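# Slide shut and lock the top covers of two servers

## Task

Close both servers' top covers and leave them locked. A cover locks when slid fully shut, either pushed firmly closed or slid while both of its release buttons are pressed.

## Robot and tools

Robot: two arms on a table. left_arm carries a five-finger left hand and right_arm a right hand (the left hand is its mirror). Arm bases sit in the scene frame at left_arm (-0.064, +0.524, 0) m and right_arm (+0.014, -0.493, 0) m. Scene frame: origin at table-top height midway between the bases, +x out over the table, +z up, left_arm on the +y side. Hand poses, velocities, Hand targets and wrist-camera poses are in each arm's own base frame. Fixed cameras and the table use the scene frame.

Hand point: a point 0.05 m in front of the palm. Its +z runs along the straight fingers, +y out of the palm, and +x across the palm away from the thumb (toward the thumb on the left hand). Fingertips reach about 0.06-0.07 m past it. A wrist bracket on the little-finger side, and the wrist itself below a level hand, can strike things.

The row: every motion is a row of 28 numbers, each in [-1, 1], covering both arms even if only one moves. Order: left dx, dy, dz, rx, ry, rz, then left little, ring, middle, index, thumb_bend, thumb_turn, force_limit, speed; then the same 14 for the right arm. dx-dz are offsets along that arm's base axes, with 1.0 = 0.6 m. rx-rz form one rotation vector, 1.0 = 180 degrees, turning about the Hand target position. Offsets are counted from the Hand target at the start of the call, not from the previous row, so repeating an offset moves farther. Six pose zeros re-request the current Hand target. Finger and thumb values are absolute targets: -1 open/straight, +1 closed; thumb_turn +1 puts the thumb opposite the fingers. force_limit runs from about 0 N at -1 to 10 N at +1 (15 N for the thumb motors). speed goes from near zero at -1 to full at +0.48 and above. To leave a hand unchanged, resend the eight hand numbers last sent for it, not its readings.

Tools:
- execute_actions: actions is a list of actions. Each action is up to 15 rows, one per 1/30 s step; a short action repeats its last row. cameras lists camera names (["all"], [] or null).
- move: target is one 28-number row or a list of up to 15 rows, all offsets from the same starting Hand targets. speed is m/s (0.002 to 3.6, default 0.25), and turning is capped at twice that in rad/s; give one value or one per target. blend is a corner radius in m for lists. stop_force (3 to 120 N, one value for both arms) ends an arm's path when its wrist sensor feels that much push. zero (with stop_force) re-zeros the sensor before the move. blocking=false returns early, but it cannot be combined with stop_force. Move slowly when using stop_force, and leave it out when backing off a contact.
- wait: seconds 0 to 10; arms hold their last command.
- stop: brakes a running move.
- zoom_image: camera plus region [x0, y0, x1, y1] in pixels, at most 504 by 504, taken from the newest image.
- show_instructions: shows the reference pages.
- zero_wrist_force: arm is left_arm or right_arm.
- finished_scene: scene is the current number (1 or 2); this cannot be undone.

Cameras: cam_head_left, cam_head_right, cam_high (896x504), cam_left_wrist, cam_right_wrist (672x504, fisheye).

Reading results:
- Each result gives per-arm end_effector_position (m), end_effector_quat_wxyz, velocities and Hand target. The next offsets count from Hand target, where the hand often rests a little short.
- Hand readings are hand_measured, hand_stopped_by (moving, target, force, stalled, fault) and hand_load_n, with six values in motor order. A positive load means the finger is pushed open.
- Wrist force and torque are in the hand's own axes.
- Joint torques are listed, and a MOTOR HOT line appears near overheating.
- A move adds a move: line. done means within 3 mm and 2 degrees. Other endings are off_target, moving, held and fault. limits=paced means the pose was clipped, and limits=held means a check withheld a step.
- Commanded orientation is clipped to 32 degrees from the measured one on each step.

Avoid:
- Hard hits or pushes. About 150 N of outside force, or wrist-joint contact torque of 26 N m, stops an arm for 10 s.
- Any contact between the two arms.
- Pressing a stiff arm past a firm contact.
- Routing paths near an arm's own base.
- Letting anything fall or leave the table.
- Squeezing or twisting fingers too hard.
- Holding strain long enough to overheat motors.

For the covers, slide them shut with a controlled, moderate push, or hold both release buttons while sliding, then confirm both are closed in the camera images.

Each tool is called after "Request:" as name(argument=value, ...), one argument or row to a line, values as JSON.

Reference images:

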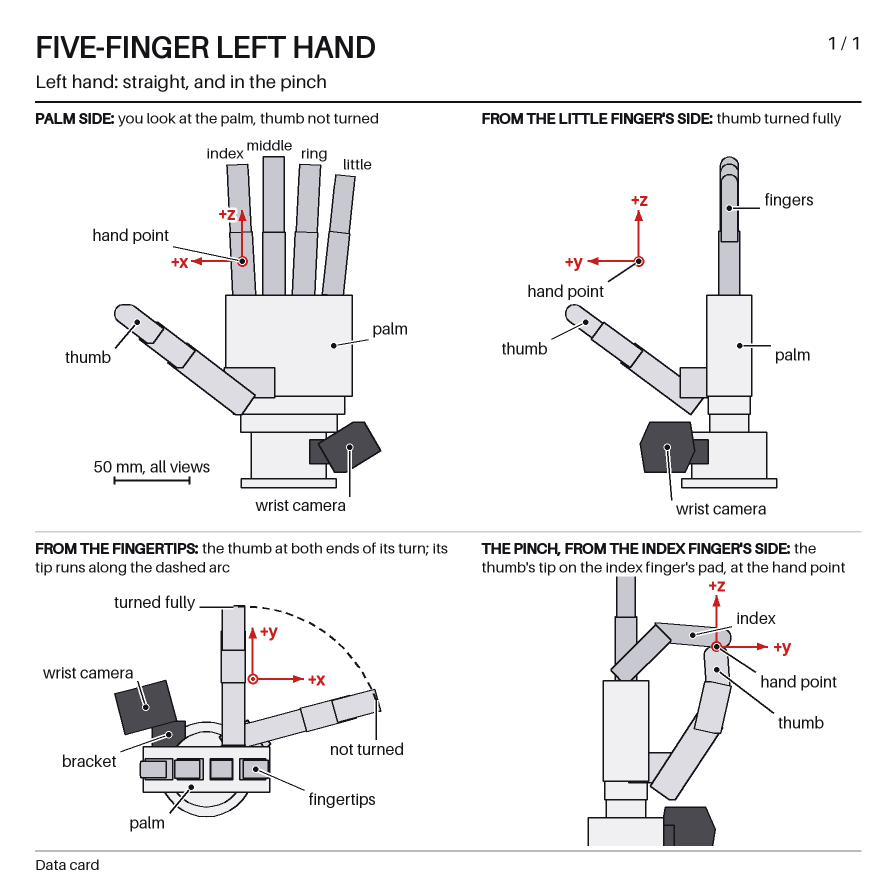

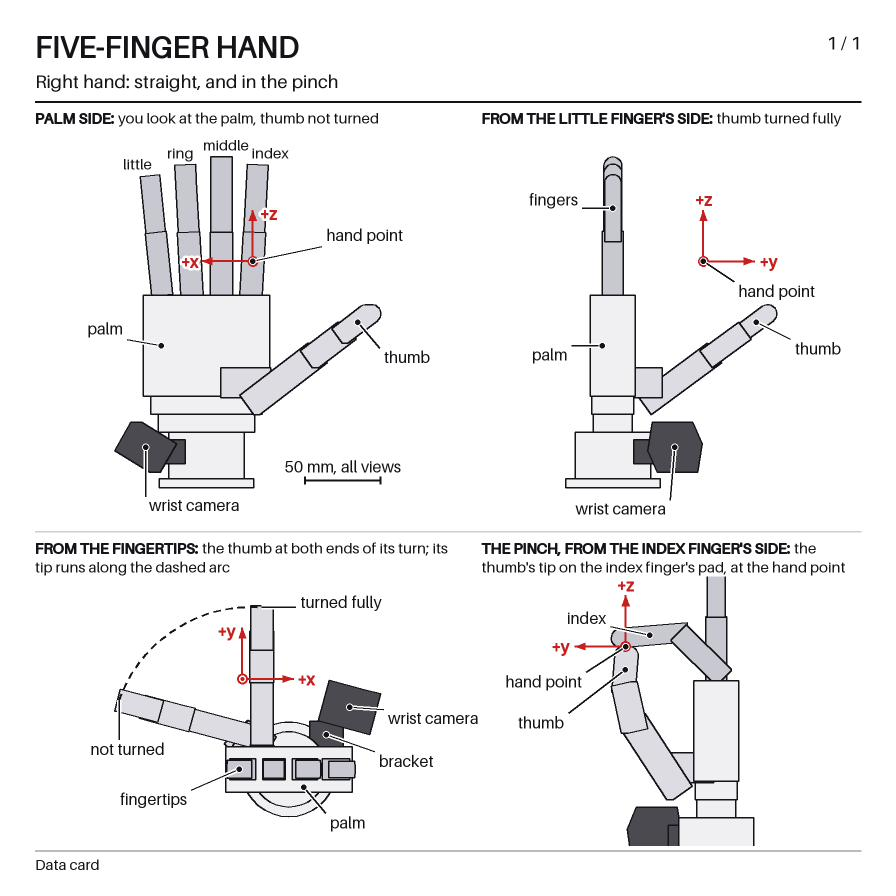

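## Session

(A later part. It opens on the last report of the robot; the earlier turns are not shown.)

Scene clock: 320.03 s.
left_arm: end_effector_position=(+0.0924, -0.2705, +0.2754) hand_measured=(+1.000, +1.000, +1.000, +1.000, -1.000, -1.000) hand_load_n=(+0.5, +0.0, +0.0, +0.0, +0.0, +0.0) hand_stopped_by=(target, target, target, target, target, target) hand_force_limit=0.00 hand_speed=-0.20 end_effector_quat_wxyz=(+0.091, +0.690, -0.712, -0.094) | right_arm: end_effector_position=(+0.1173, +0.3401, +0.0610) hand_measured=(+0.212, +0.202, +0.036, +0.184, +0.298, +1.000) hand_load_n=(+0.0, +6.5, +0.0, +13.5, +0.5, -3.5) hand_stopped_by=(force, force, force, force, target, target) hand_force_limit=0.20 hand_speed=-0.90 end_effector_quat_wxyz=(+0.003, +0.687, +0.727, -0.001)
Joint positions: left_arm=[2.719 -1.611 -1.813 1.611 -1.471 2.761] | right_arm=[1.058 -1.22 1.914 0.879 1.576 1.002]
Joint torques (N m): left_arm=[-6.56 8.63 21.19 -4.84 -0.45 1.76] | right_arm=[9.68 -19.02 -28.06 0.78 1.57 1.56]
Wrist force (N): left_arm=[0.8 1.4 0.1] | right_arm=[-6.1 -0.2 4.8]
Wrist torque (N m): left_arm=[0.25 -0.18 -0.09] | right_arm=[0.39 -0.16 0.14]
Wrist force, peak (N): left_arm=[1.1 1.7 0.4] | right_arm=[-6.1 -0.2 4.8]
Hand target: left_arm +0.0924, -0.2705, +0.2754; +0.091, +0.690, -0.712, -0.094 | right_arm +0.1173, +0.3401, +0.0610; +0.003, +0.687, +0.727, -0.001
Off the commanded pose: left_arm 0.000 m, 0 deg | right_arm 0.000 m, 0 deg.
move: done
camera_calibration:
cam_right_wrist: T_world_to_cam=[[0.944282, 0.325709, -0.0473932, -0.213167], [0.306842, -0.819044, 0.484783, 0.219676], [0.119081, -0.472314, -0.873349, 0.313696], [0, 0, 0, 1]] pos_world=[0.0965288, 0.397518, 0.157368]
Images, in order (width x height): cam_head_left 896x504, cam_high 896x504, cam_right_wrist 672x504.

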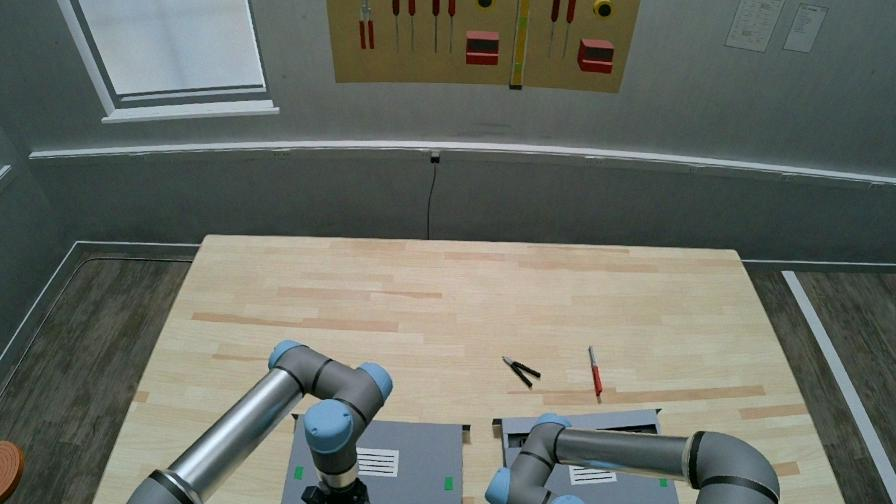

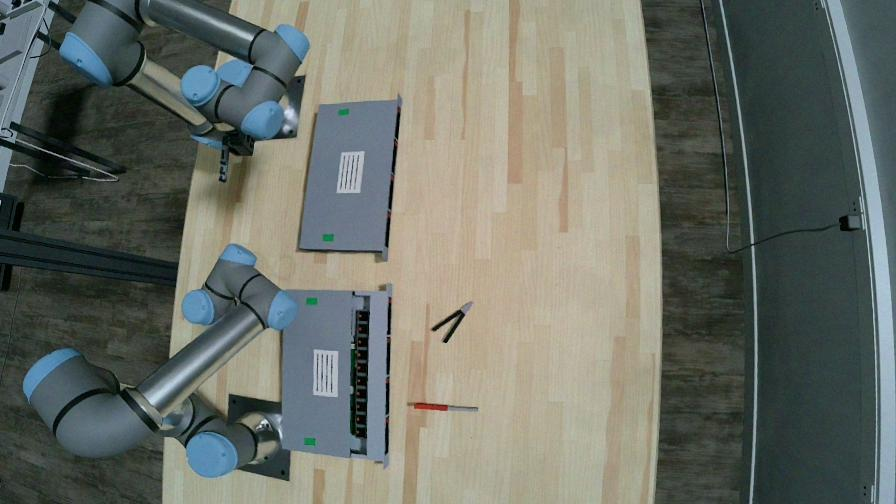

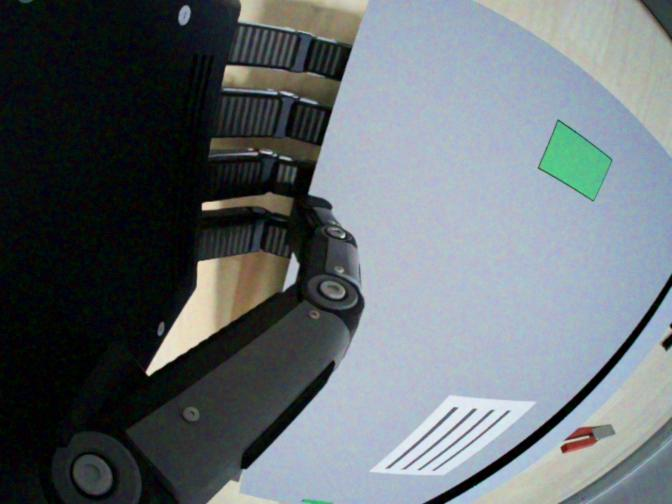

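Request:
move(
  target=[0,0,0,0,0,0,1,1,1,1,-1,-1,0,-0.2,0,0.0005,-0.01,-0.0055,-0.0003,0,0.35,0.35,0.36,0.36,0.3,1,0.2,-0.9],
  speed=0.03,
  stop_force=10,
  cameras=["cam_high","cam_head_left"],
)

Request:
zoom_image(
  camera="cam_high",
  region=[270, 270, 410, 350],
)

Request:
zoom_image(
  camera="cam_head_left",
  region=[485, 412, 555, 504],
)

Scene clock: 324.97 s.
left_arm: end_effector_position=(+0.0924, -0.2705, +0.2754) hand_measured=(+1.000, +1.000, +1.000, +1.000, -1.000, -1.000) hand_load_n=(+0.0, +0.5, +0.0, +0.0, +0.0, +0.0) hand_stopped_by=(target, target, target, target, target, target) hand_force_limit=0.00 hand_speed=-0.20 end_effector_quat_wxyz=(+0.091, +0.690, -0.712, -0.094) | right_arm: end_effector_position=(+0.1173, +0.3404, +0.0550) hand_measured=(+0.212, +0.202, +0.036, +0.184, +0.298, +1.000) hand_load_n=(+0.0, +6.5, +0.5, +13.5, +0.5, -4.0) hand_stopped_by=(force, force, force, force, target, target) hand_force_limit=0.20 hand_speed=-0.90 end_effector_quat_wxyz=(+0.009, +0.687, +0.727, -0.007)
Joint positions: left_arm=[2.719 -1.611 -1.813 1.611 -1.471 2.761] | right_arm=[1.065 -1.197 1.907 0.878 1.585 1.009]
Joint torques (N m): left_arm=[-6.17 9.45 20.87 -4.89 -0.4 1.69] | right_arm=[8.52 -19.15 -25.09 1.03 1.78 1.45]
Wrist force (N): left_arm=[0.9 1.7 0.0] | right_arm=[-2.0 -1.0 4.5]
Wrist torque (N m): left_arm=[0.29 -0.20 -0.09] | right_arm=[0.33 -0.10 0.14]
Wrist force, peak (N): left_arm=[0.8 1.9 0.0] | right_arm=[-6.4 -0.3 4.7]
Hand target: left_arm +0.0924, -0.2705, +0.2754; +0.091, +0.690, -0.712, -0.094 | right_arm +0.1173, +0.3404, +0.0550; +0.009, +0.687, +0.727, -0.007
Off the commanded pose: left_arm 0.000 m, 0 deg | right_arm 0.000 m, 0 deg.
move: done
Images, in order (width x height): cam_head_left 896x504, cam_high 896x504.

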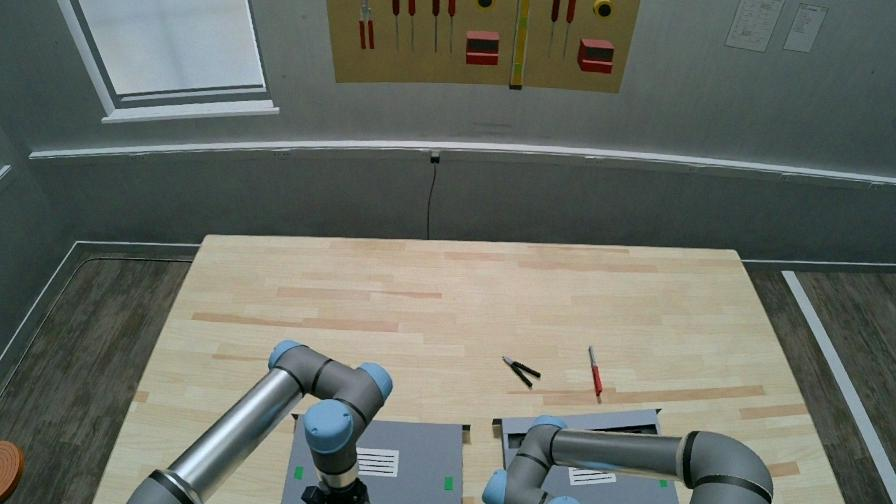

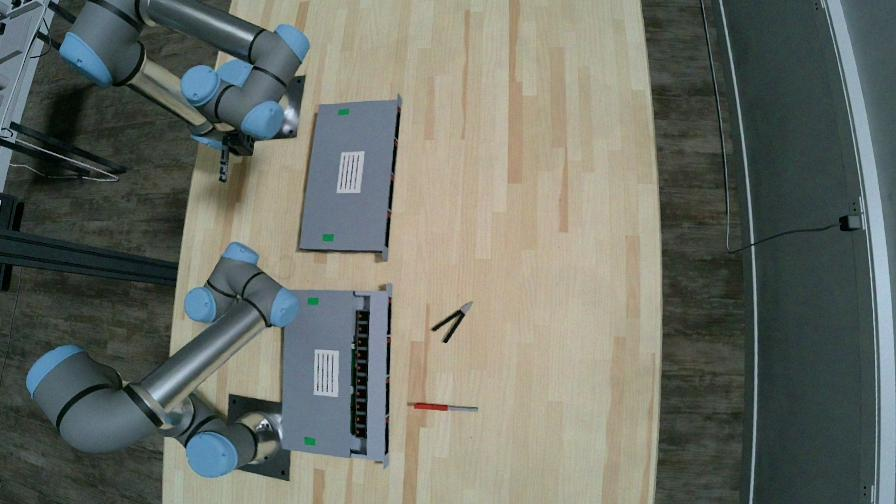

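Scaled by 3.600 from the camera's 896x504 image, which has a finer 1280x720 frame.

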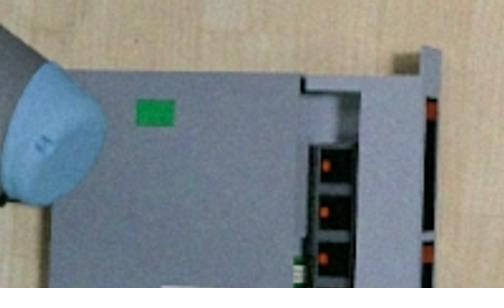

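Scaled by 5.478 from the camera's 896x504 image, which has a finer 1280x720 frame.

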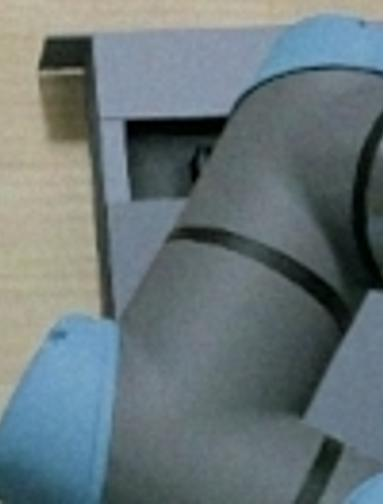

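Request:
move(
  target=[0,0,0,0,0,0,1,1,1,1,-1,-1,0,-0.2,0,0.0003,-0.01,-0.0055,-0.0003,0,0.35,0.35,0.36,0.36,0.3,1,0.2,-0.9],
  speed=0.02,
  stop_force=8,
  cameras=["cam_high","cam_head_left"],
)

Request:
zoom_image(
  camera="cam_high",
  region=[270, 270, 410, 350],
)

Request:
zoom_image(
  camera="cam_head_left",
  region=[485, 412, 555, 504],
)

Scene clock: 328.43 s.
left_arm: end_effector_position=(+0.0924, -0.2705, +0.2754) hand_measured=(+1.000, +1.000, +1.000, +1.000, -1.000, -1.000) hand_load_n=(+0.0, +0.0, +0.0, +0.0, +0.0, +0.0) hand_stopped_by=(target, target, target, target, target, target) hand_force_limit=0.00 hand_speed=-0.20 end_effector_quat_wxyz=(+0.091, +0.690, -0.712, -0.094) | right_arm: end_effector_position=(+0.1173, +0.3406, +0.0490) hand_measured=(+0.212, +0.202, +0.036, +0.184, +0.298, +1.000) hand_load_n=(+0.0, +2.0, +0.0, +13.0, +0.5, -4.0) hand_stopped_by=(force, force, force, force, target, target) hand_force_limit=0.20 hand_speed=-0.90 end_effector_quat_wxyz=(+0.015, +0.687, +0.727, -0.013)
Joint positions: left_arm=[2.719 -1.611 -1.813 1.611 -1.471 2.761] | right_arm=[1.072 -1.175 1.901 0.877 1.594 1.016]
Joint torques (N m): left_arm=[-6.63 9.38 20.55 -4.82 -0.39 1.72] | right_arm=[8.1 -17.57 -24.64 1.26 1.99 1.58]
Wrist force (N): left_arm=[0.8 1.7 0.4] | right_arm=[-1.3 -1.2 2.9]
Wrist torque (N m): left_arm=[0.27 -0.17 -0.10] | right_arm=[0.26 0.04 0.10]
Wrist force, peak (N): left_arm=[0.7 1.9 0.1] | right_arm=[-1.9 -1.1 4.3]
Hand target: left_arm +0.0924, -0.2705, +0.2754; +0.091, +0.690, -0.712, -0.094 | right_arm +0.1173, +0.3406, +0.0490; +0.015, +0.687, +0.727, -0.013
Off the commanded pose: left_arm 0.000 m, 0 deg | right_arm 0.000 m, 0 deg.
move: done
Images, in order (width x height): cam_head_left 896x504, cam_high 896x504.

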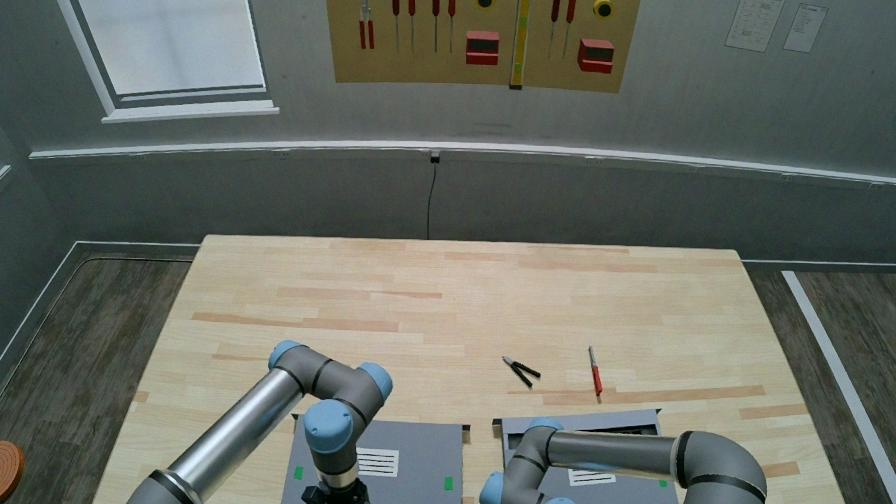

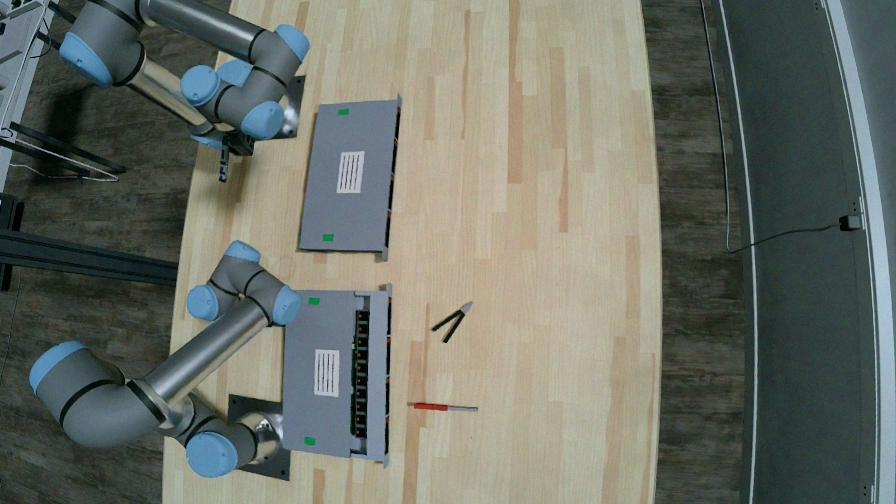

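Scaled by 3.600 from the camera's 896x504 image, which has a finer 1280x720 frame.

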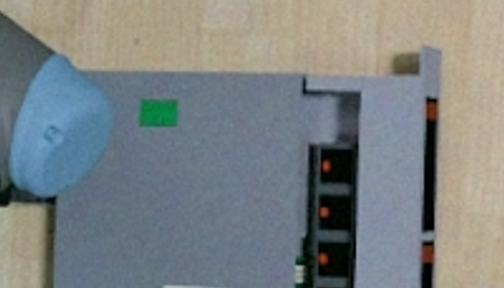

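Scaled by 5.478 from the camera's 896x504 image, which has a finer 1280x720 frame.

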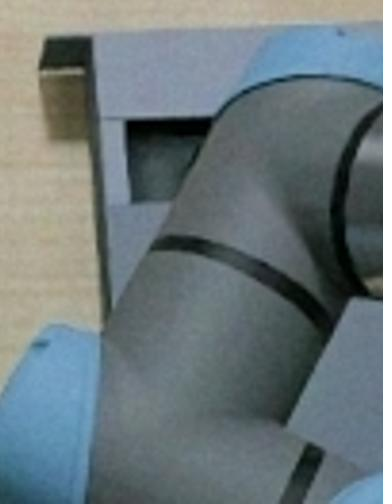

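Request:
zoom_image(
  camera="cam_high",
  region=[270, 400, 410, 480],
)

Request:
zoom_image(
  camera="cam_head_left",
  region=[485, 412, 520, 474],
)

Scaled by 3.600 from the camera's 896x504 image, which has a finer 1280x720 frame.

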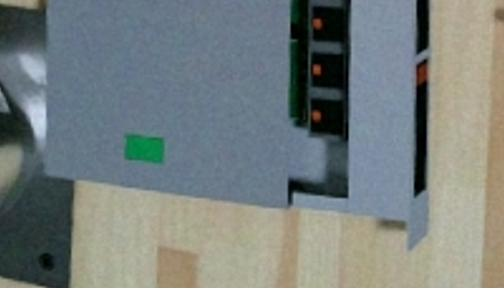

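Scaled by 8.129 from the camera's 896x504 image, which has a finer 1280x720 frame.

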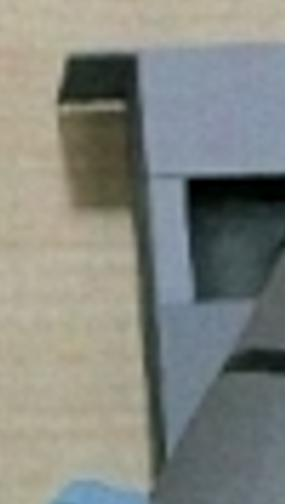

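Request:
move(
  target=[0,0,0,0,0,0,1,1,1,1,-1,-1,0,-0.2,0,0,-0.005,-0.0025,-0.0001,0,0.35,0.35,0.36,0.36,0.3,1,0.2,-0.9],
  speed=0.02,
  stop_force=8,
  cameras=["cam_right_wrist"],
)

Scene clock: 333.07 s.
left_arm: end_effector_position=(+0.0924, -0.2705, +0.2754) hand_measured=(+1.000, +1.000, +1.000, +1.000, -1.000, -1.000) hand_load_n=(+0.0, +0.0, +0.0, +0.0, +0.0, +0.0) hand_stopped_by=(target, target, target, target, target, target) hand_force_limit=0.00 hand_speed=-0.20 end_effector_quat_wxyz=(+0.091, +0.690, -0.712, -0.094) | right_arm: end_effector_position=(+0.1173, +0.3406, +0.0483) hand_measured=(+0.212, +0.202, +0.036, +0.184, +0.298, +1.000) hand_load_n=(+0.0, +0.0, +0.0, +11.5, +0.5, -4.0) hand_stopped_by=(force, force, force, force, target, target) hand_force_limit=0.20 hand_speed=-0.90 end_effector_quat_wxyz=(+0.016, +0.687, +0.727, -0.013)
Joint positions: left_arm=[2.719 -1.611 -1.813 1.611 -1.471 2.761] | right_arm=[1.072 -1.173 1.9 0.877 1.595 1.017]
Joint torques (N m): left_arm=[-6.52 9.53 20.54 -4.81 -0.36 1.65] | right_arm=[-9.81 -41.37 -1.53 3.03 -1.73 -1.94]
Wrist force (N): left_arm=[0.8 1.6 0.1] | right_arm=[-0.4 -2.1 -4.8]
Wrist torque (N m): left_arm=[0.28 -0.17 -0.09] | right_arm=[0.31 0.15 0.13]
Wrist force, peak (N): left_arm=[0.9 1.9 0.0] | right_arm=[-0.1 -2.2 -7.1]
Hand target: left_arm +0.0924, -0.2705, +0.2754; +0.091, +0.690, -0.712, -0.094 | right_arm +0.1173, +0.3406, +0.0483; +0.016, +0.687, +0.727, -0.013 (not the last commanded pose)
Off the commanded pose: left_arm 0.000 m, 0 deg | right_arm 0.002 m, 0 deg.
move: contact (right_arm)
camera_calibration:
cam_right_wrist: T_world_to_cam=[[0.944396, 0.323757, -0.0574282, -0.212764], [0.305827, -0.800733, 0.51507, 0.21865], [0.120773, -0.503993, -0.855222, 0.312466], [0, 0, 0, 1]] pos_world=[0.0963274, 0.401444, 0.142389]
Images, in order (width x height): cam_right_wrist 672x504.

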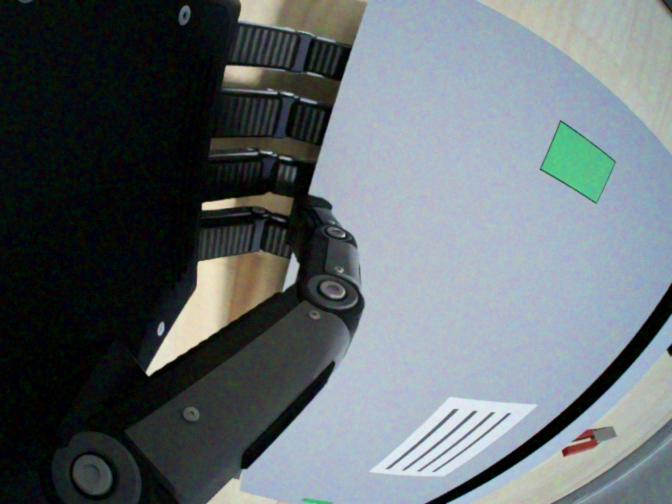

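Request:
move(
  target=[0,0,0,0,0,0,1,1,1,1,-1,-1,0,-0.2,0,0,0,0,0,0,0.35,0.35,0.36,0.36,-1,1,0.2,-0.3],
)

Request:
move(
  target=[0,0,0,0,0,0,1,1,1,1,-1,-1,0,-0.2,0,0,0,0,0,0,0,0,0,0,-1,-1,0.2,-0.3],
  cameras=["cam_right_wrist","cam_high"],
)

Scene clock: 336.93 s.
left_arm: end_effector_position=(+0.0924, -0.2705, +0.2754) hand_measured=(+1.000, +1.000, +1.000, +1.000, -1.000, -1.000) hand_load_n=(+0.0, +0.0, +0.0, +0.0, +0.0, +0.0) hand_stopped_by=(target, target, target, target, target, target) hand_force_limit=0.00 hand_speed=-0.20 end_effector_quat_wxyz=(+0.091, +0.690, -0.712, -0.094) | right_arm: end_effector_position=(+0.1173, +0.3405, +0.0483) hand_measured=(+0.212, +0.202, +0.036, +0.184, -1.000, +1.000) hand_load_n=(+0.0, +0.0, +0.0, +5.0, +0.0, +0.0) hand_stopped_by=(force, force, force, force, target, target) hand_force_limit=0.20 hand_speed=-0.30 end_effector_quat_wxyz=(+0.016, +0.687, +0.727, -0.013)
Joint positions: left_arm=[2.719 -1.611 -1.813 1.611 -1.471 2.761] | right_arm=[1.072 -1.173 1.9 0.877 1.595 1.017]
Joint torques (N m): left_arm=[-6.26 9.52 20.25 -4.82 -0.22 1.65] | right_arm=[-6.19 -41.32 -22.81 1.04 2.04 -1.09]
Wrist force (N): left_arm=[0.7 1.6 0.3] | right_arm=[-2.6 -1.8 3.9]
Wrist torque (N m): left_arm=[0.25 -0.16 -0.10] | right_arm=[0.15 -0.16 0.06]
Wrist force, peak (N): left_arm=[0.8 1.9 0.3] | right_arm=[-2.5 -6.0 -5.2]
Hand target: left_arm +0.0924, -0.2705, +0.2754; +0.091, +0.690, -0.712, -0.094 | right_arm +0.1173, +0.3406, +0.0483; +0.016, +0.687, +0.727, -0.013
Off the commanded pose: left_arm 0.000 m, 0 deg | right_arm 0.000 m, 0 deg.
move: done

Scene clock: 338.70 s.
left_arm: end_effector_position=(+0.0924, -0.2705, +0.2754) hand_measured=(+1.000, +1.000, +1.000, +1.000, -1.000, -1.000) hand_load_n=(+0.0, +0.0, +0.0, +0.5, -0.5, +0.0) hand_stopped_by=(target, target, target, target, target, target) hand_force_limit=0.00 hand_speed=-0.20 end_effector_quat_wxyz=(+0.091, +0.690, -0.712, -0.094) | right_arm: end_effector_position=(+0.1173, +0.3406, +0.0483) hand_measured=(+0.000, +0.000, +0.000, +0.000, -1.000, -1.000) hand_load_n=(+0.0, +0.0, +0.5, +0.0, +0.0, +0.0) hand_stopped_by=(target, target, target, target, target, target) hand_force_limit=0.20 hand_speed=-0.30 end_effector_quat_wxyz=(+0.016, +0.687, +0.727, -0.013)
Joint positions: left_arm=[2.719 -1.611 -1.813 1.611 -1.471 2.761] | right_arm=[1.072 -1.173 1.9 0.877 1.595 1.017]
Joint torques (N m): left_arm=[-5.94 10.33 20.61 -4.82 -0.19 1.68] | right_arm=[0.56 -40.54 -21.22 3.37 -0.83 -0.76]
Wrist force (N): left_arm=[0.7 1.6 0.2] | right_arm=[0.3 -1.1 -0.4]
Wrist torque (N m): left_arm=[0.27 -0.16 -0.10] | right_arm=[0.15 -0.18 0.08]
Wrist force, peak (N): left_arm=[0.9 1.7 0.5] | right_arm=[-2.9 -2.1 4.5]
Hand target: left_arm +0.0924, -0.2705, +0.2754; +0.091, +0.690, -0.712, -0.094 | right_arm +0.1173, +0.3406, +0.0483; +0.016, +0.687, +0.727, -0.013
Off the commanded pose: left_arm 0.000 m, 0 deg | right_arm 0.000 m, 0 deg.
move: done
camera_calibration:
cam_right_wrist: T_world_to_cam=[[0.944398, 0.323752, -0.0574256, -0.212763], [0.305822, -0.800734, 0.51507, 0.218651], [0.120773, -0.503993, -0.855222, 0.312466], [0, 0, 0, 1]] pos_world=[0.0963274, 0.401444, 0.142389]
Images, in order (width x height): cam_high 896x504, cam_right_wrist 672x504.

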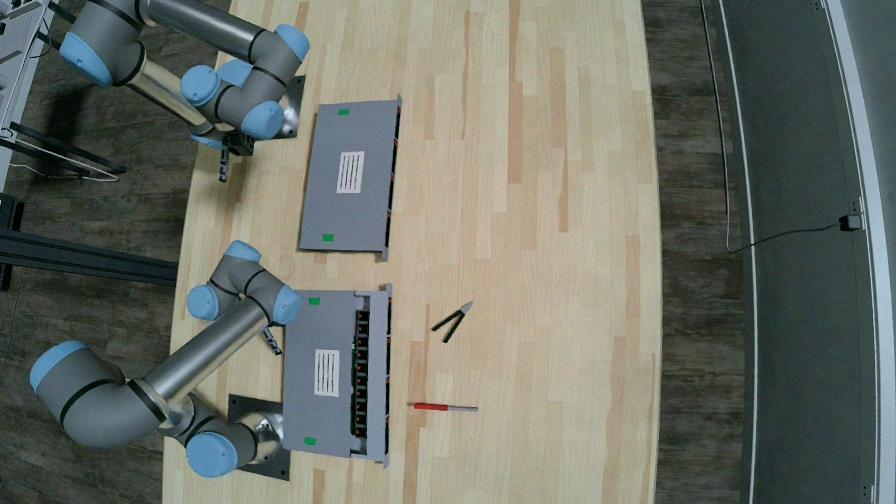

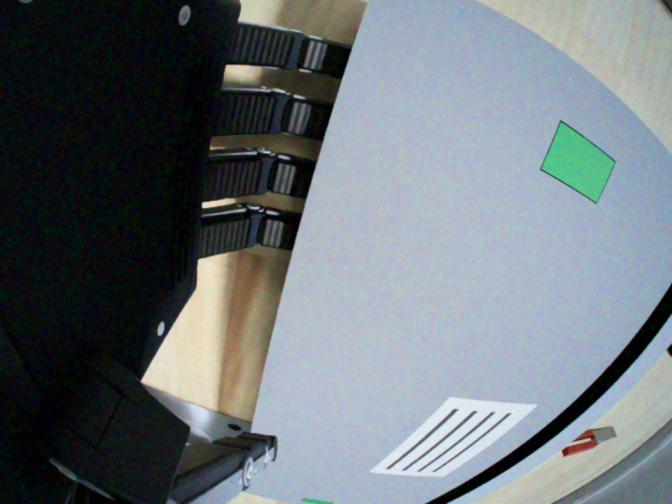

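Request:
move(
  target=[
    [0,0,0,0,0,0,1,1,1,1,-1,-1,0,-0.2,0,0,-0.0035,0.003,0.0002,0,0,0,0,0,-1,-1,0.2,-0.3],
    [0,0,0,0,0,0,1,1,1,1,-1,-1,0,-0.2,-0.1,-0.0055,-0.0035,0.003,0.0002,0,0,0,0,0,-1,-1,0.2,-0.3],
    [0,0,0,0,0,0,1,1,1,1,-1,-1,0,-0.2,-0.1,-0.0055,0.30,0.003,0.0002,0,0,0,0,0,-1,-1,0.2,-0.3],
  ],
  speed=[0.02,0.06,0.2],
  cameras=["cam_right_wrist","cam_high"],
)

Request:
zoom_image(
  camera="cam_high",
  region=[270, 270, 410, 350],
)

Request:
zoom_image(
  camera="cam_high",
  region=[270, 400, 410, 480],
)

Scene clock: 345.43 s.
left_arm: end_effector_position=(+0.0924, -0.2705, +0.2754) hand_measured=(+1.000, +1.000, +1.000, +1.000, -1.000, -1.000) hand_load_n=(+0.0, +0.0, +0.0, +0.0, +0.0, +0.0) hand_stopped_by=(target, target, target, target, target, target) hand_force_limit=0.00 hand_speed=-0.20 end_effector_quat_wxyz=(+0.091, +0.690, -0.712, -0.094) | right_arm: end_effector_position=(+0.0573, +0.3373, +0.2282) hand_measured=(+0.000, +0.000, +0.000, +0.000, -1.000, -1.000) hand_load_n=(-0.5, +0.0, +0.0, +0.0, +0.0, +0.0) hand_stopped_by=(target, target, target, target, target, target) hand_force_limit=0.20 hand_speed=-0.30 end_effector_quat_wxyz=(+0.013, +0.687, +0.727, -0.010)
Joint positions: left_arm=[2.719 -1.611 -1.813 1.611 -1.471 2.761] | right_arm=[1.22 -1.404 1.681 1.322 1.586 1.164]
Joint torques (N m): left_arm=[-6.19 9.85 20.06 -4.76 -0.09 1.71] | right_arm=[8.77 -37.18 -27.27 3.51 -1.64 1.74]
Wrist force (N): left_arm=[0.7 1.4 0.4] | right_arm=[0.1 -0.8 -0.5]
Wrist torque (N m): left_arm=[0.23 -0.16 -0.08] | right_arm=[0.22 -0.15 0.06]
Wrist force, peak (N): left_arm=[0.9 1.8 0.4] | right_arm=[-0.1 -1.0 -1.1]
Hand target: left_arm +0.0924, -0.2705, +0.2754; +0.091, +0.690, -0.712, -0.094 | right_arm +0.0573, +0.3373, +0.2283; +0.013, +0.687, +0.727, -0.010
Off the commanded pose: left_arm 0.000 m, 0 deg | right_arm 0.000 m, 0 deg.
move: done
camera_calibration:
cam_right_wrist: T_world_to_cam=[[0.944366, 0.324277, -0.0549239, -0.145387], [0.306114, -0.805541, 0.507344, 0.145045], [0.120277, -0.495932, -0.859992, 0.470333], [0, 0, 0, 1]] pos_world=[0.0363279, 0.397238, 0.322909]
Images, in order (width x height): cam_high 896x504, cam_right_wrist 672x504.

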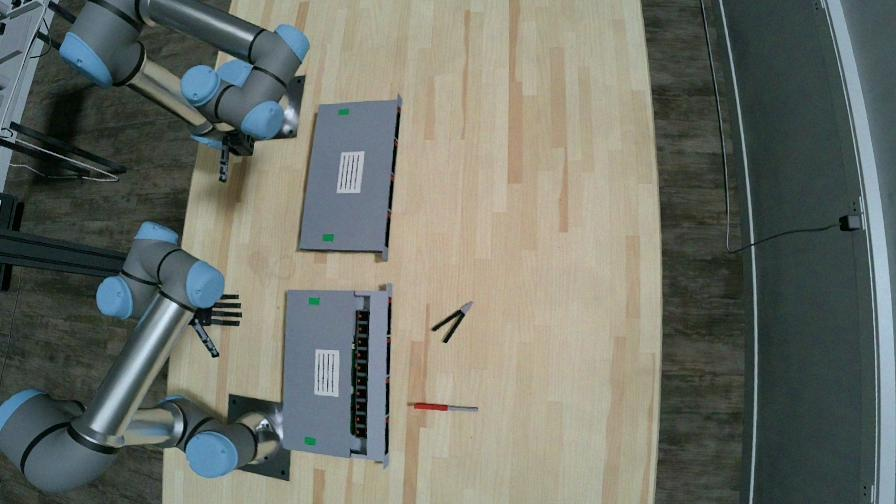

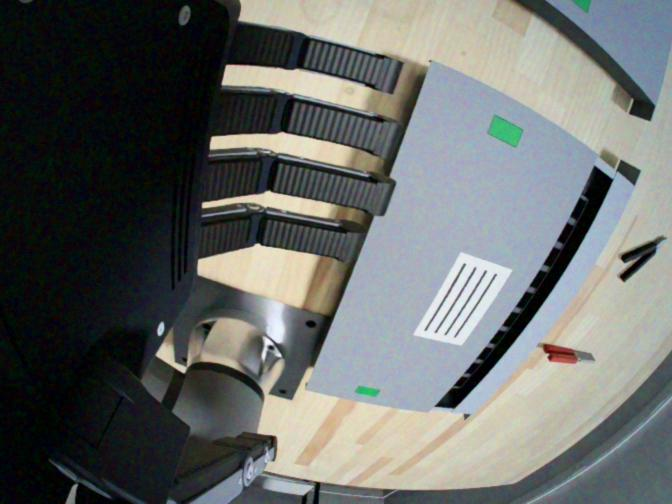

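Scaled by 3.600 from the camera's 896x504 image, which has a finer 1280x720 frame.

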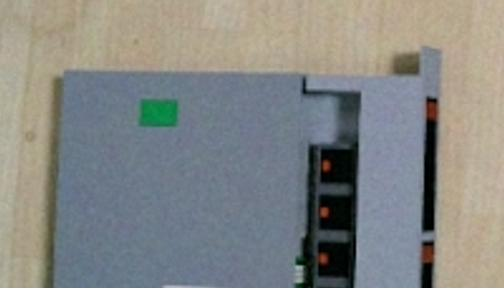

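Scaled by 3.600 from the camera's 896x504 image, which has a finer 1280x720 frame.

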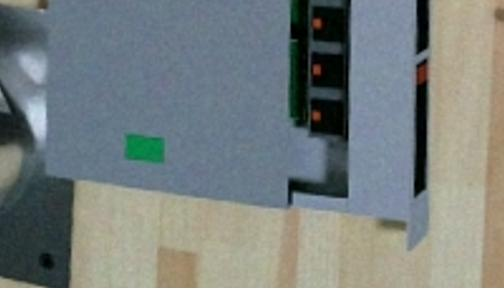

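Request:
zoom_image(
  camera="cam_right_wrist",
  region=[400, 360, 500, 430],
)

Request:
zoom_image(
  camera="cam_right_wrist",
  region=[560, 130, 660, 200],
)

Request:
zoom_image(
  camera="cam_high",
  region=[340, 440, 400, 475],
)

Scaled by 5.040 from the camera's 672x504 image, which has a finer 960x720 frame.

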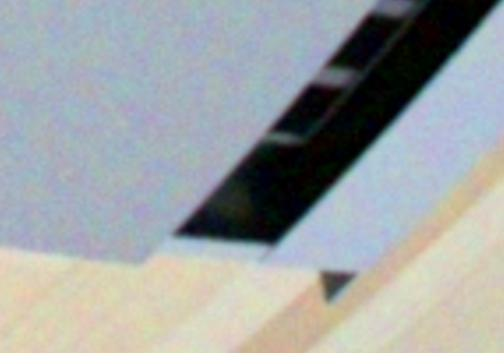

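Scaled by 5.040 from the camera's 672x504 image, which has a finer 960x720 frame.

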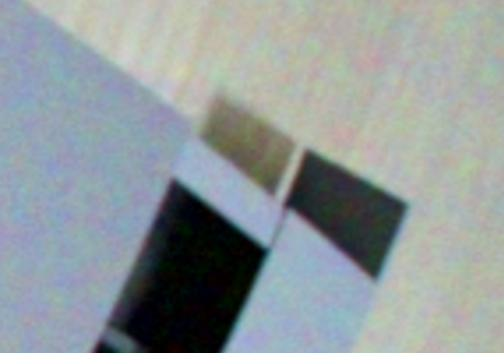

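Scaled by 8.400 from the camera's 896x504 image, which has a finer 1280x720 frame.

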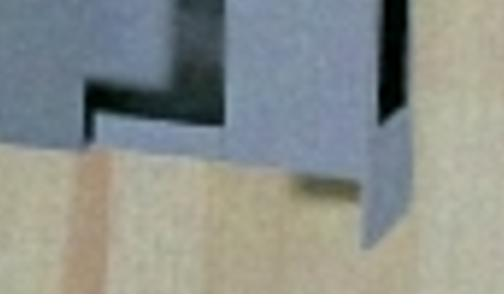

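Request:
move(
  target=[
    [0,0,0,0,0,0,1,1,1,1,-1,-1,0,-0.2,-0.062,-0.045,0.036,0.0117,0.0006,0,1,1,1,1,-1,-1,0,-0.2],
    [0,0,0,0,0,0,1,1,1,1,-1,-1,0,-0.2,-0.062,-0.045,0.036,0,0,-0.5,1,1,1,1,-1,-1,0,-0.2],
  ],
  speed=[0.2,0.7],
  blend=[0.03,0],
  cameras=[],
)

Request:
move(
  target=[0,0,0,0,0,0,1,1,1,1,-1,-1,0,-0.2,0,0,0,0,0,-0.5,1,1,1,1,-1,-1,0,-0.2],
  speed=0.7,
  cameras=["cam_high","cam_right_wrist"],
)

Scene clock: 359.80 s.
left_arm: end_effector_position=(+0.0924, -0.2705, +0.2754) hand_measured=(+1.000, +1.000, +1.000, +1.000, -1.000, -1.000) hand_load_n=(+0.0, +0.0, +0.0, +0.0, -0.5, +0.0) hand_stopped_by=(target, target, target, target, target, target) hand_force_limit=0.00 hand_speed=-0.20 end_effector_quat_wxyz=(+0.091, +0.690, -0.712, -0.094) | right_arm: end_effector_position=(+0.0201, +0.3103, +0.2499) hand_measured=(+1.000, +1.000, +1.000, +1.000, -1.000, -1.000) hand_load_n=(+0.0, +0.0, +0.0, +0.0, +0.0, +0.0) hand_stopped_by=(target, target, target, target, target, target) hand_force_limit=0.00 hand_speed=-0.20 end_effector_quat_wxyz=(+0.002, +0.999, +0.028, -0.016)
Joint positions: left_arm=[2.719 -1.611 -1.813 1.611 -1.471 2.761] | right_arm=[1.062 -1.406 1.624 1.372 1.545 2.577]
Joint torques (N m): left_arm=[-6.81 10.35 19.98 -4.72 -0.1 1.58] | right_arm=[-10.41 -37.37 -7.5 1.47 1.61 1.74]
Wrist force (N): left_arm=[0.5 1.5 0.3] | right_arm=[0.2 -0.8 -0.3]
Wrist torque (N m): left_arm=[0.24 -0.13 -0.11] | right_arm=[0.19 -0.16 0.05]
Wrist force, peak (N): left_arm=[0.9 1.8 0.2] | right_arm=[-0.1 -1.5 -0.6]
Hand target: left_arm +0.0924, -0.2705, +0.2754; +0.091, +0.690, -0.712, -0.094 | right_arm +0.0201, +0.3103, +0.2499; +0.002, +0.999, +0.028, -0.016
Off the commanded pose: left_arm 0.000 m, 0 deg | right_arm 0.000 m, 0 deg.
move: done; blend cut to 0.0254 m at target 1
No camera images: "cameras" was empty.

Scene clock: 361.80 s.
left_arm: end_effector_position=(+0.0924, -0.2705, +0.2754) hand_measured=(+1.000, +1.000, +1.000, +1.000, -1.000, -1.000) hand_load_n=(+0.0, +0.0, +0.0, +0.0, +0.0, +0.0) hand_stopped_by=(target, target, target, target, target, target) hand_force_limit=0.00 hand_speed=-0.20 end_effector_quat_wxyz=(+0.091, +0.690, -0.712, -0.094) | right_arm: end_effector_position=(+0.0201, +0.3103, +0.2499) hand_measured=(+1.000, +1.000, +1.000, +1.000, -1.000, -1.000) hand_load_n=(+0.0, +0.0, +0.0, +0.0, +0.0, +0.0) hand_stopped_by=(target, target, target, target, target, target) hand_force_limit=0.00 hand_speed=-0.20 end_effector_quat_wxyz=(-0.010, +0.727, -0.687, -0.013)
Joint positions: left_arm=[2.719 -1.611 -1.813 1.611 -1.471 2.761] | right_arm=[0.795 -1.638 1.859 1.331 1.545 3.88]
Joint torques (N m): left_arm=[-6.85 10.31 19.48 -4.71 0.01 1.67] | right_arm=[8.87 -28.26 -7.5 3.51 1.72 2.02]
Wrist force (N): left_arm=[1.0 1.3 0.2] | right_arm=[0.3 -0.9 -0.4]
Wrist torque (N m): left_arm=[0.21 -0.20 -0.07] | right_arm=[0.19 -0.17 0.07]
Wrist force, peak (N): left_arm=[0.9 1.8 0.4] | right_arm=[0.3 -1.5 -0.4]
Hand target: left_arm +0.0924, -0.2705, +0.2754; +0.091, +0.690, -0.712, -0.094 | right_arm +0.0201, +0.3103, +0.2499; -0.010, +0.727, -0.687, -0.013
Off the commanded pose: left_arm 0.000 m, 0 deg | right_arm 0.000 m, 0 deg.
move: done
camera_calibration:
cam_right_wrist: T_world_to_cam=[[-0.944337, -0.324354, -0.0549714, 0.138898], [-0.306203, 0.80551, 0.507339, -0.363795], [-0.120277, 0.495932, -0.859991, 0.177102], [0, 0, 0, 1]] pos_world=[0.0410723, 0.250262, 0.344509]
Images, in order (width x height): cam_high 896x504, cam_right_wrist 672x504.

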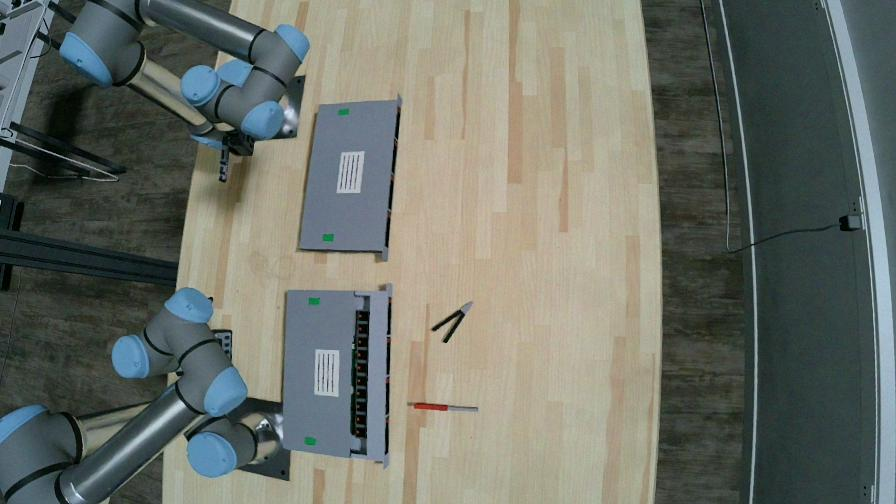

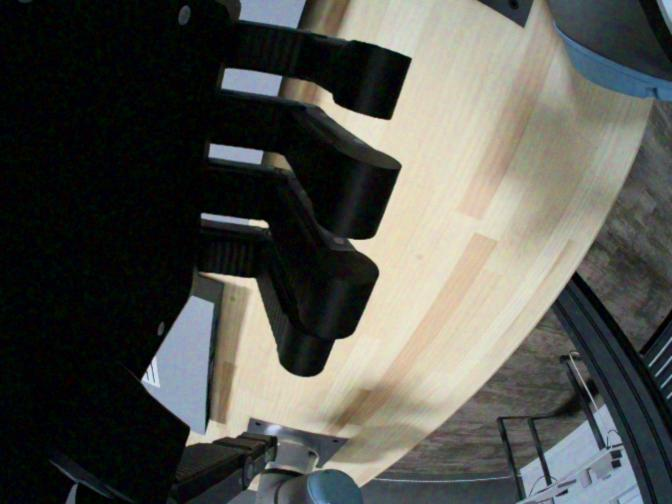

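Request:
move(
  target=[
    [0,0,0,0,0,0,1,1,1,1,-1,-1,0,-0.2,-0.0678,-0.0987,0,-0.0149,0.0815,0,1,1,1,1,-1,-1,0,-0.2],
    [0,0,0,0,0,0,1,1,1,1,-1,-1,0,-0.2,-0.0678,-0.0987,-0.29,-0.0149,0.0815,0,1,1,1,1,-1,-1,0,-0.2],
  ],
  speed=[0.2,0.15],
  cameras=["cam_high","cam_right_wrist"],
)

Scene clock: 370.53 s.
left_arm: end_effector_position=(+0.0924, -0.2705, +0.2754) hand_measured=(+1.000, +1.000, +1.000, +1.000, -1.000, -1.000) hand_load_n=(+0.0, +0.0, +0.0, +0.0, +0.0, +0.0) hand_stopped_by=(target, target, target, target, target, target) hand_force_limit=0.00 hand_speed=-0.20 end_effector_quat_wxyz=(+0.091, +0.690, -0.712, -0.094) | right_arm: end_effector_position=(-0.0206, +0.2510, +0.0759) hand_measured=(+1.000, +1.000, +1.000, +1.000, -1.000, -1.000) hand_load_n=(+0.0, +0.0, +0.0, +0.0, +0.0, +0.0) hand_stopped_by=(target, target, target, target, target, target) hand_force_limit=0.00 hand_speed=-0.20 end_effector_quat_wxyz=(+0.095, +0.719, -0.683, -0.089)
Joint positions: left_arm=[2.719 -1.611 -1.813 1.611 -1.471 2.761] | right_arm=[0.579 -1.43 2.315 0.913 1.442 3.653]
Joint torques (N m): left_arm=[-6.58 10.61 19.45 -4.78 0.06 1.65] | right_arm=[7.84 -6.09 0.43 1.4 -2.08 1.66]
Wrist force (N): left_arm=[0.8 1.6 0.2] | right_arm=[0.3 -0.7 -0.2]
Wrist torque (N m): left_arm=[0.26 -0.17 -0.09] | right_arm=[0.11 -0.16 0.04]
Wrist force, peak (N): left_arm=[0.9 1.9 0.5] | right_arm=[0.2 -1.2 -0.4]
Hand target: left_arm +0.0924, -0.2705, +0.2754; +0.091, +0.690, -0.712, -0.094 | right_arm -0.0206, +0.2510, +0.0759; +0.095, +0.719, -0.683, -0.089
Off the commanded pose: left_arm 0.000 m, 0 deg | right_arm 0.000 m, 0 deg.
move: done
camera_calibration:
cam_right_wrist: T_world_to_cam=[[-0.925566, -0.320847, 0.200959, 0.0516787], [-0.172553, 0.829991, 0.530415, -0.245433], [-0.336977, 0.456258, -0.823575, 0.0547832], [0, 0, 0, 1]] pos_world=[0.0239425, 0.195293, 0.164914]
Images, in order (width x height): cam_high 896x504, cam_right_wrist 672x504.

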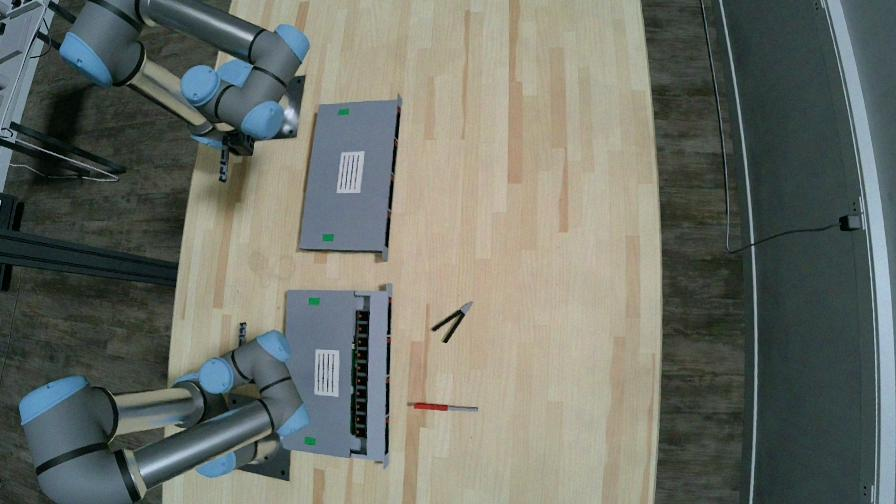

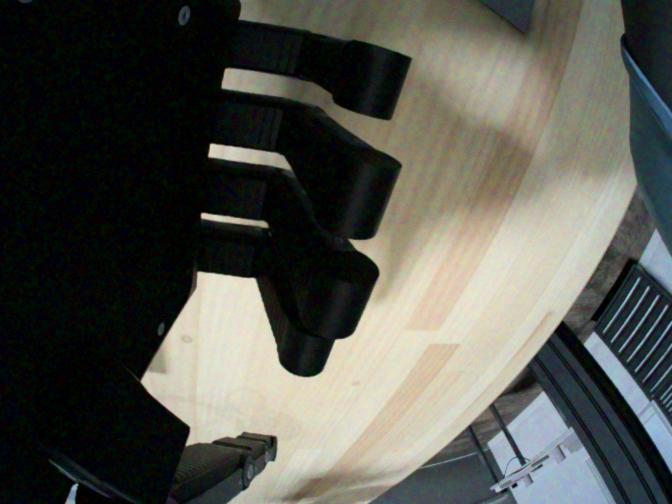

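Request:
move(
  target=[0,0,0,0,0,0,1,1,1,1,-1,-1,0,-0.2,0,0,-0.0677,0,0,0,1,1,1,1,-1,-1,0,-0.2],
  speed=0.1,
)

Request:
move(
  target=[0,0,0,0,0,0,1,1,1,1,-1,-1,0,-0.2,0.1664,0.0092,0,0,0,0,1,1,1,1,-1,-1,0,-0.2],
  speed=0.04,
  stop_force=7,
  cameras=["cam_high","cam_right_wrist"],
)

Scene clock: 375.13 s.
left_arm: end_effector_position=(+0.0924, -0.2705, +0.2754) hand_measured=(+1.000, +1.000, +1.000, +1.000, -1.000, -1.000) hand_load_n=(+0.0, +0.0, +0.0, +0.0, +0.0, +0.0) hand_stopped_by=(target, target, target, target, target, target) hand_force_limit=0.00 hand_speed=-0.20 end_effector_quat_wxyz=(+0.091, +0.690, -0.712, -0.094) | right_arm: end_effector_position=(-0.0206, +0.2510, +0.0353) hand_measured=(+1.000, +1.000, +1.000, +1.000, -1.000, -1.000) hand_load_n=(+0.0, +0.0, +0.0, +0.0, +0.0, +0.0) hand_stopped_by=(target, target, target, target, target, target) hand_force_limit=0.00 hand_speed=-0.20 end_effector_quat_wxyz=(+0.095, +0.719, -0.683, -0.089)
Joint positions: left_arm=[2.719 -1.611 -1.813 1.611 -1.471 2.761] | right_arm=[0.579 -1.322 2.348 0.773 1.442 3.653]
Joint torques (N m): left_arm=[-6.25 10.77 18.92 -4.69 0.05 1.65] | right_arm=[9.4 -7.34 2.17 1.39 -2.02 1.71]
Wrist force (N): left_arm=[0.6 1.3 0.1] | right_arm=[0.3 -0.7 -0.1]
Wrist torque (N m): left_arm=[0.23 -0.15 -0.09] | right_arm=[0.11 -0.18 0.05]
Wrist force, peak (N): left_arm=[0.8 1.9 0.0] | right_arm=[0.2 -1.0 0.4]
Hand target: left_arm +0.0924, -0.2705, +0.2754; +0.091, +0.690, -0.712, -0.094 | right_arm -0.0206, +0.2510, +0.0353; +0.095, +0.719, -0.683, -0.089
Off the commanded pose: left_arm 0.000 m, 0 deg | right_arm 0.000 m, 0 deg.
move: done

Scene clock: 377.47 s.
left_arm: end_effector_position=(+0.0924, -0.2705, +0.2754) hand_measured=(+1.000, +1.000, +1.000, +1.000, -1.000, -1.000) hand_load_n=(+0.0, +0.0, +0.0, +0.0, +0.0, +0.0) hand_stopped_by=(target, target, target, target, target, target) hand_force_limit=0.00 hand_speed=-0.20 end_effector_quat_wxyz=(+0.091, +0.690, -0.712, -0.094) | right_arm: end_effector_position=(+0.0229, +0.2534, +0.0353) hand_measured=(+1.000, +1.000, +1.000, +1.000, -1.000, -1.000) hand_load_n=(+0.0, +0.0, +0.0, +0.0, +0.0, +0.0) hand_stopped_by=(target, target, target, target, target, target) hand_force_limit=0.00 hand_speed=-0.20 end_effector_quat_wxyz=(+0.095, +0.719, -0.683, -0.089)
Joint positions: left_arm=[2.719 -1.611 -1.813 1.611 -1.471 2.761] | right_arm=[0.489 -1.275 2.279 0.804 1.462 3.566]
Joint torques (N m): left_arm=[-6.41 10.58 18.73 -4.64 0.09 1.71] | right_arm=[8.41 -33.78 2.35 3.92 -1.83 1.49]
Wrist force (N): left_arm=[1.0 1.5 0.3] | right_arm=[0.9 -0.7 -0.3]
Wrist torque (N m): left_arm=[0.23 -0.20 -0.08] | right_arm=[0.12 -0.25 0.07]
Wrist force, peak (N): left_arm=[0.9 1.9 0.1] | right_arm=[-2.7 38.1 13.1]
Hand target: left_arm +0.0924, -0.2705, +0.2754; +0.091, +0.690, -0.712, -0.094 | right_arm +0.0229, +0.2534, +0.0353; +0.095, +0.719, -0.683, -0.089 (not the last commanded pose)
Off the commanded pose: left_arm 0.000 m, 0 deg | right_arm 0.056 m, 0 deg.
move: contact (right_arm)
camera_calibration:
cam_right_wrist: T_world_to_cam=[[-0.925577, -0.320759, 0.201051, 0.100986], [-0.172466, 0.830069, 0.530321, -0.218407], [-0.336991, 0.456179, -0.823613, 0.0348369], [0, 0, 0, 1]] pos_world=[0.0675424, 0.197793, 0.124215]
Images, in order (width x height): cam_high 896x504, cam_right_wrist 672x504.

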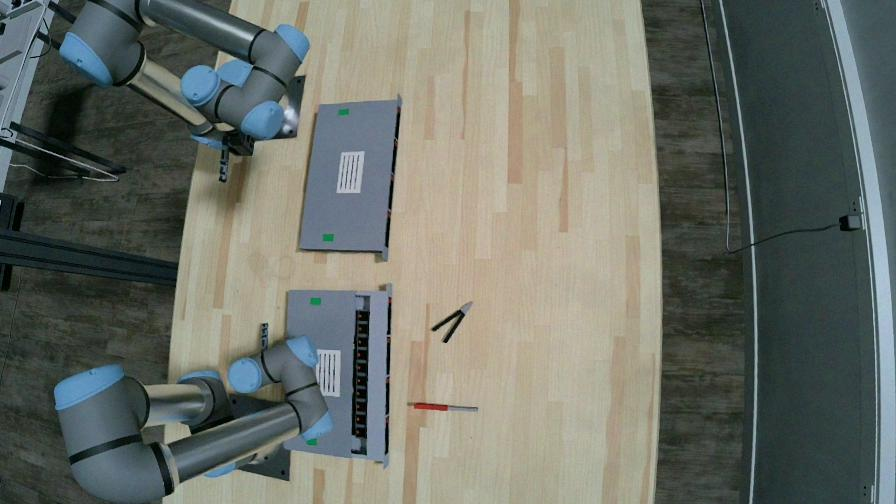

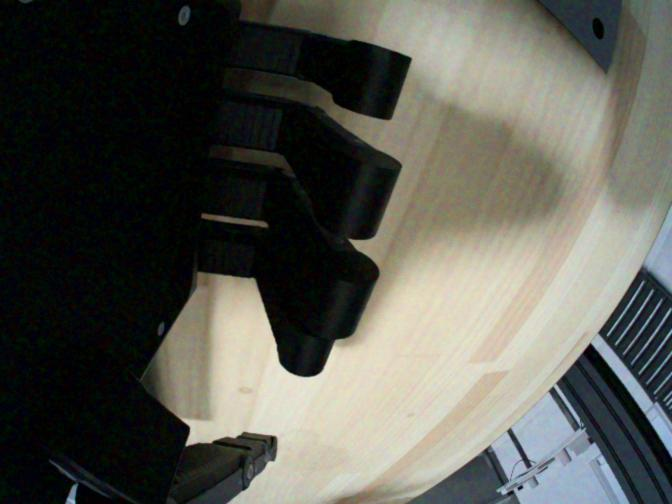

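Request:
zoom_image(
  camera="cam_high",
  region=[270, 270, 410, 350],
)

Request:
zoom_image(
  camera="cam_high",
  region=[270, 400, 410, 480],
)

Scaled by 3.600 from the camera's 896x504 image, which has a finer 1280x720 frame.

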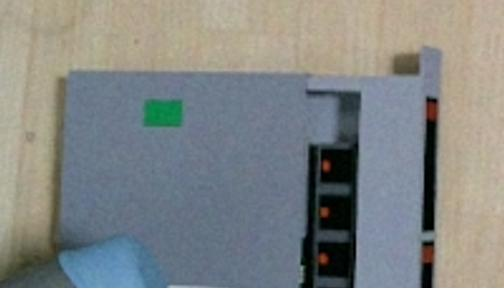

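Scaled by 3.600 from the camera's 896x504 image, which has a finer 1280x720 frame.

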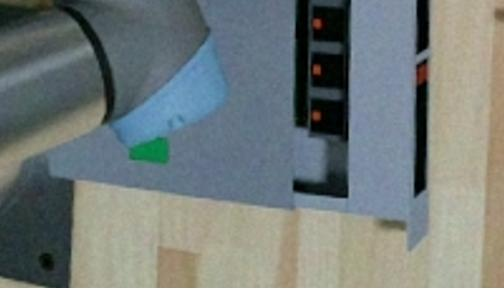

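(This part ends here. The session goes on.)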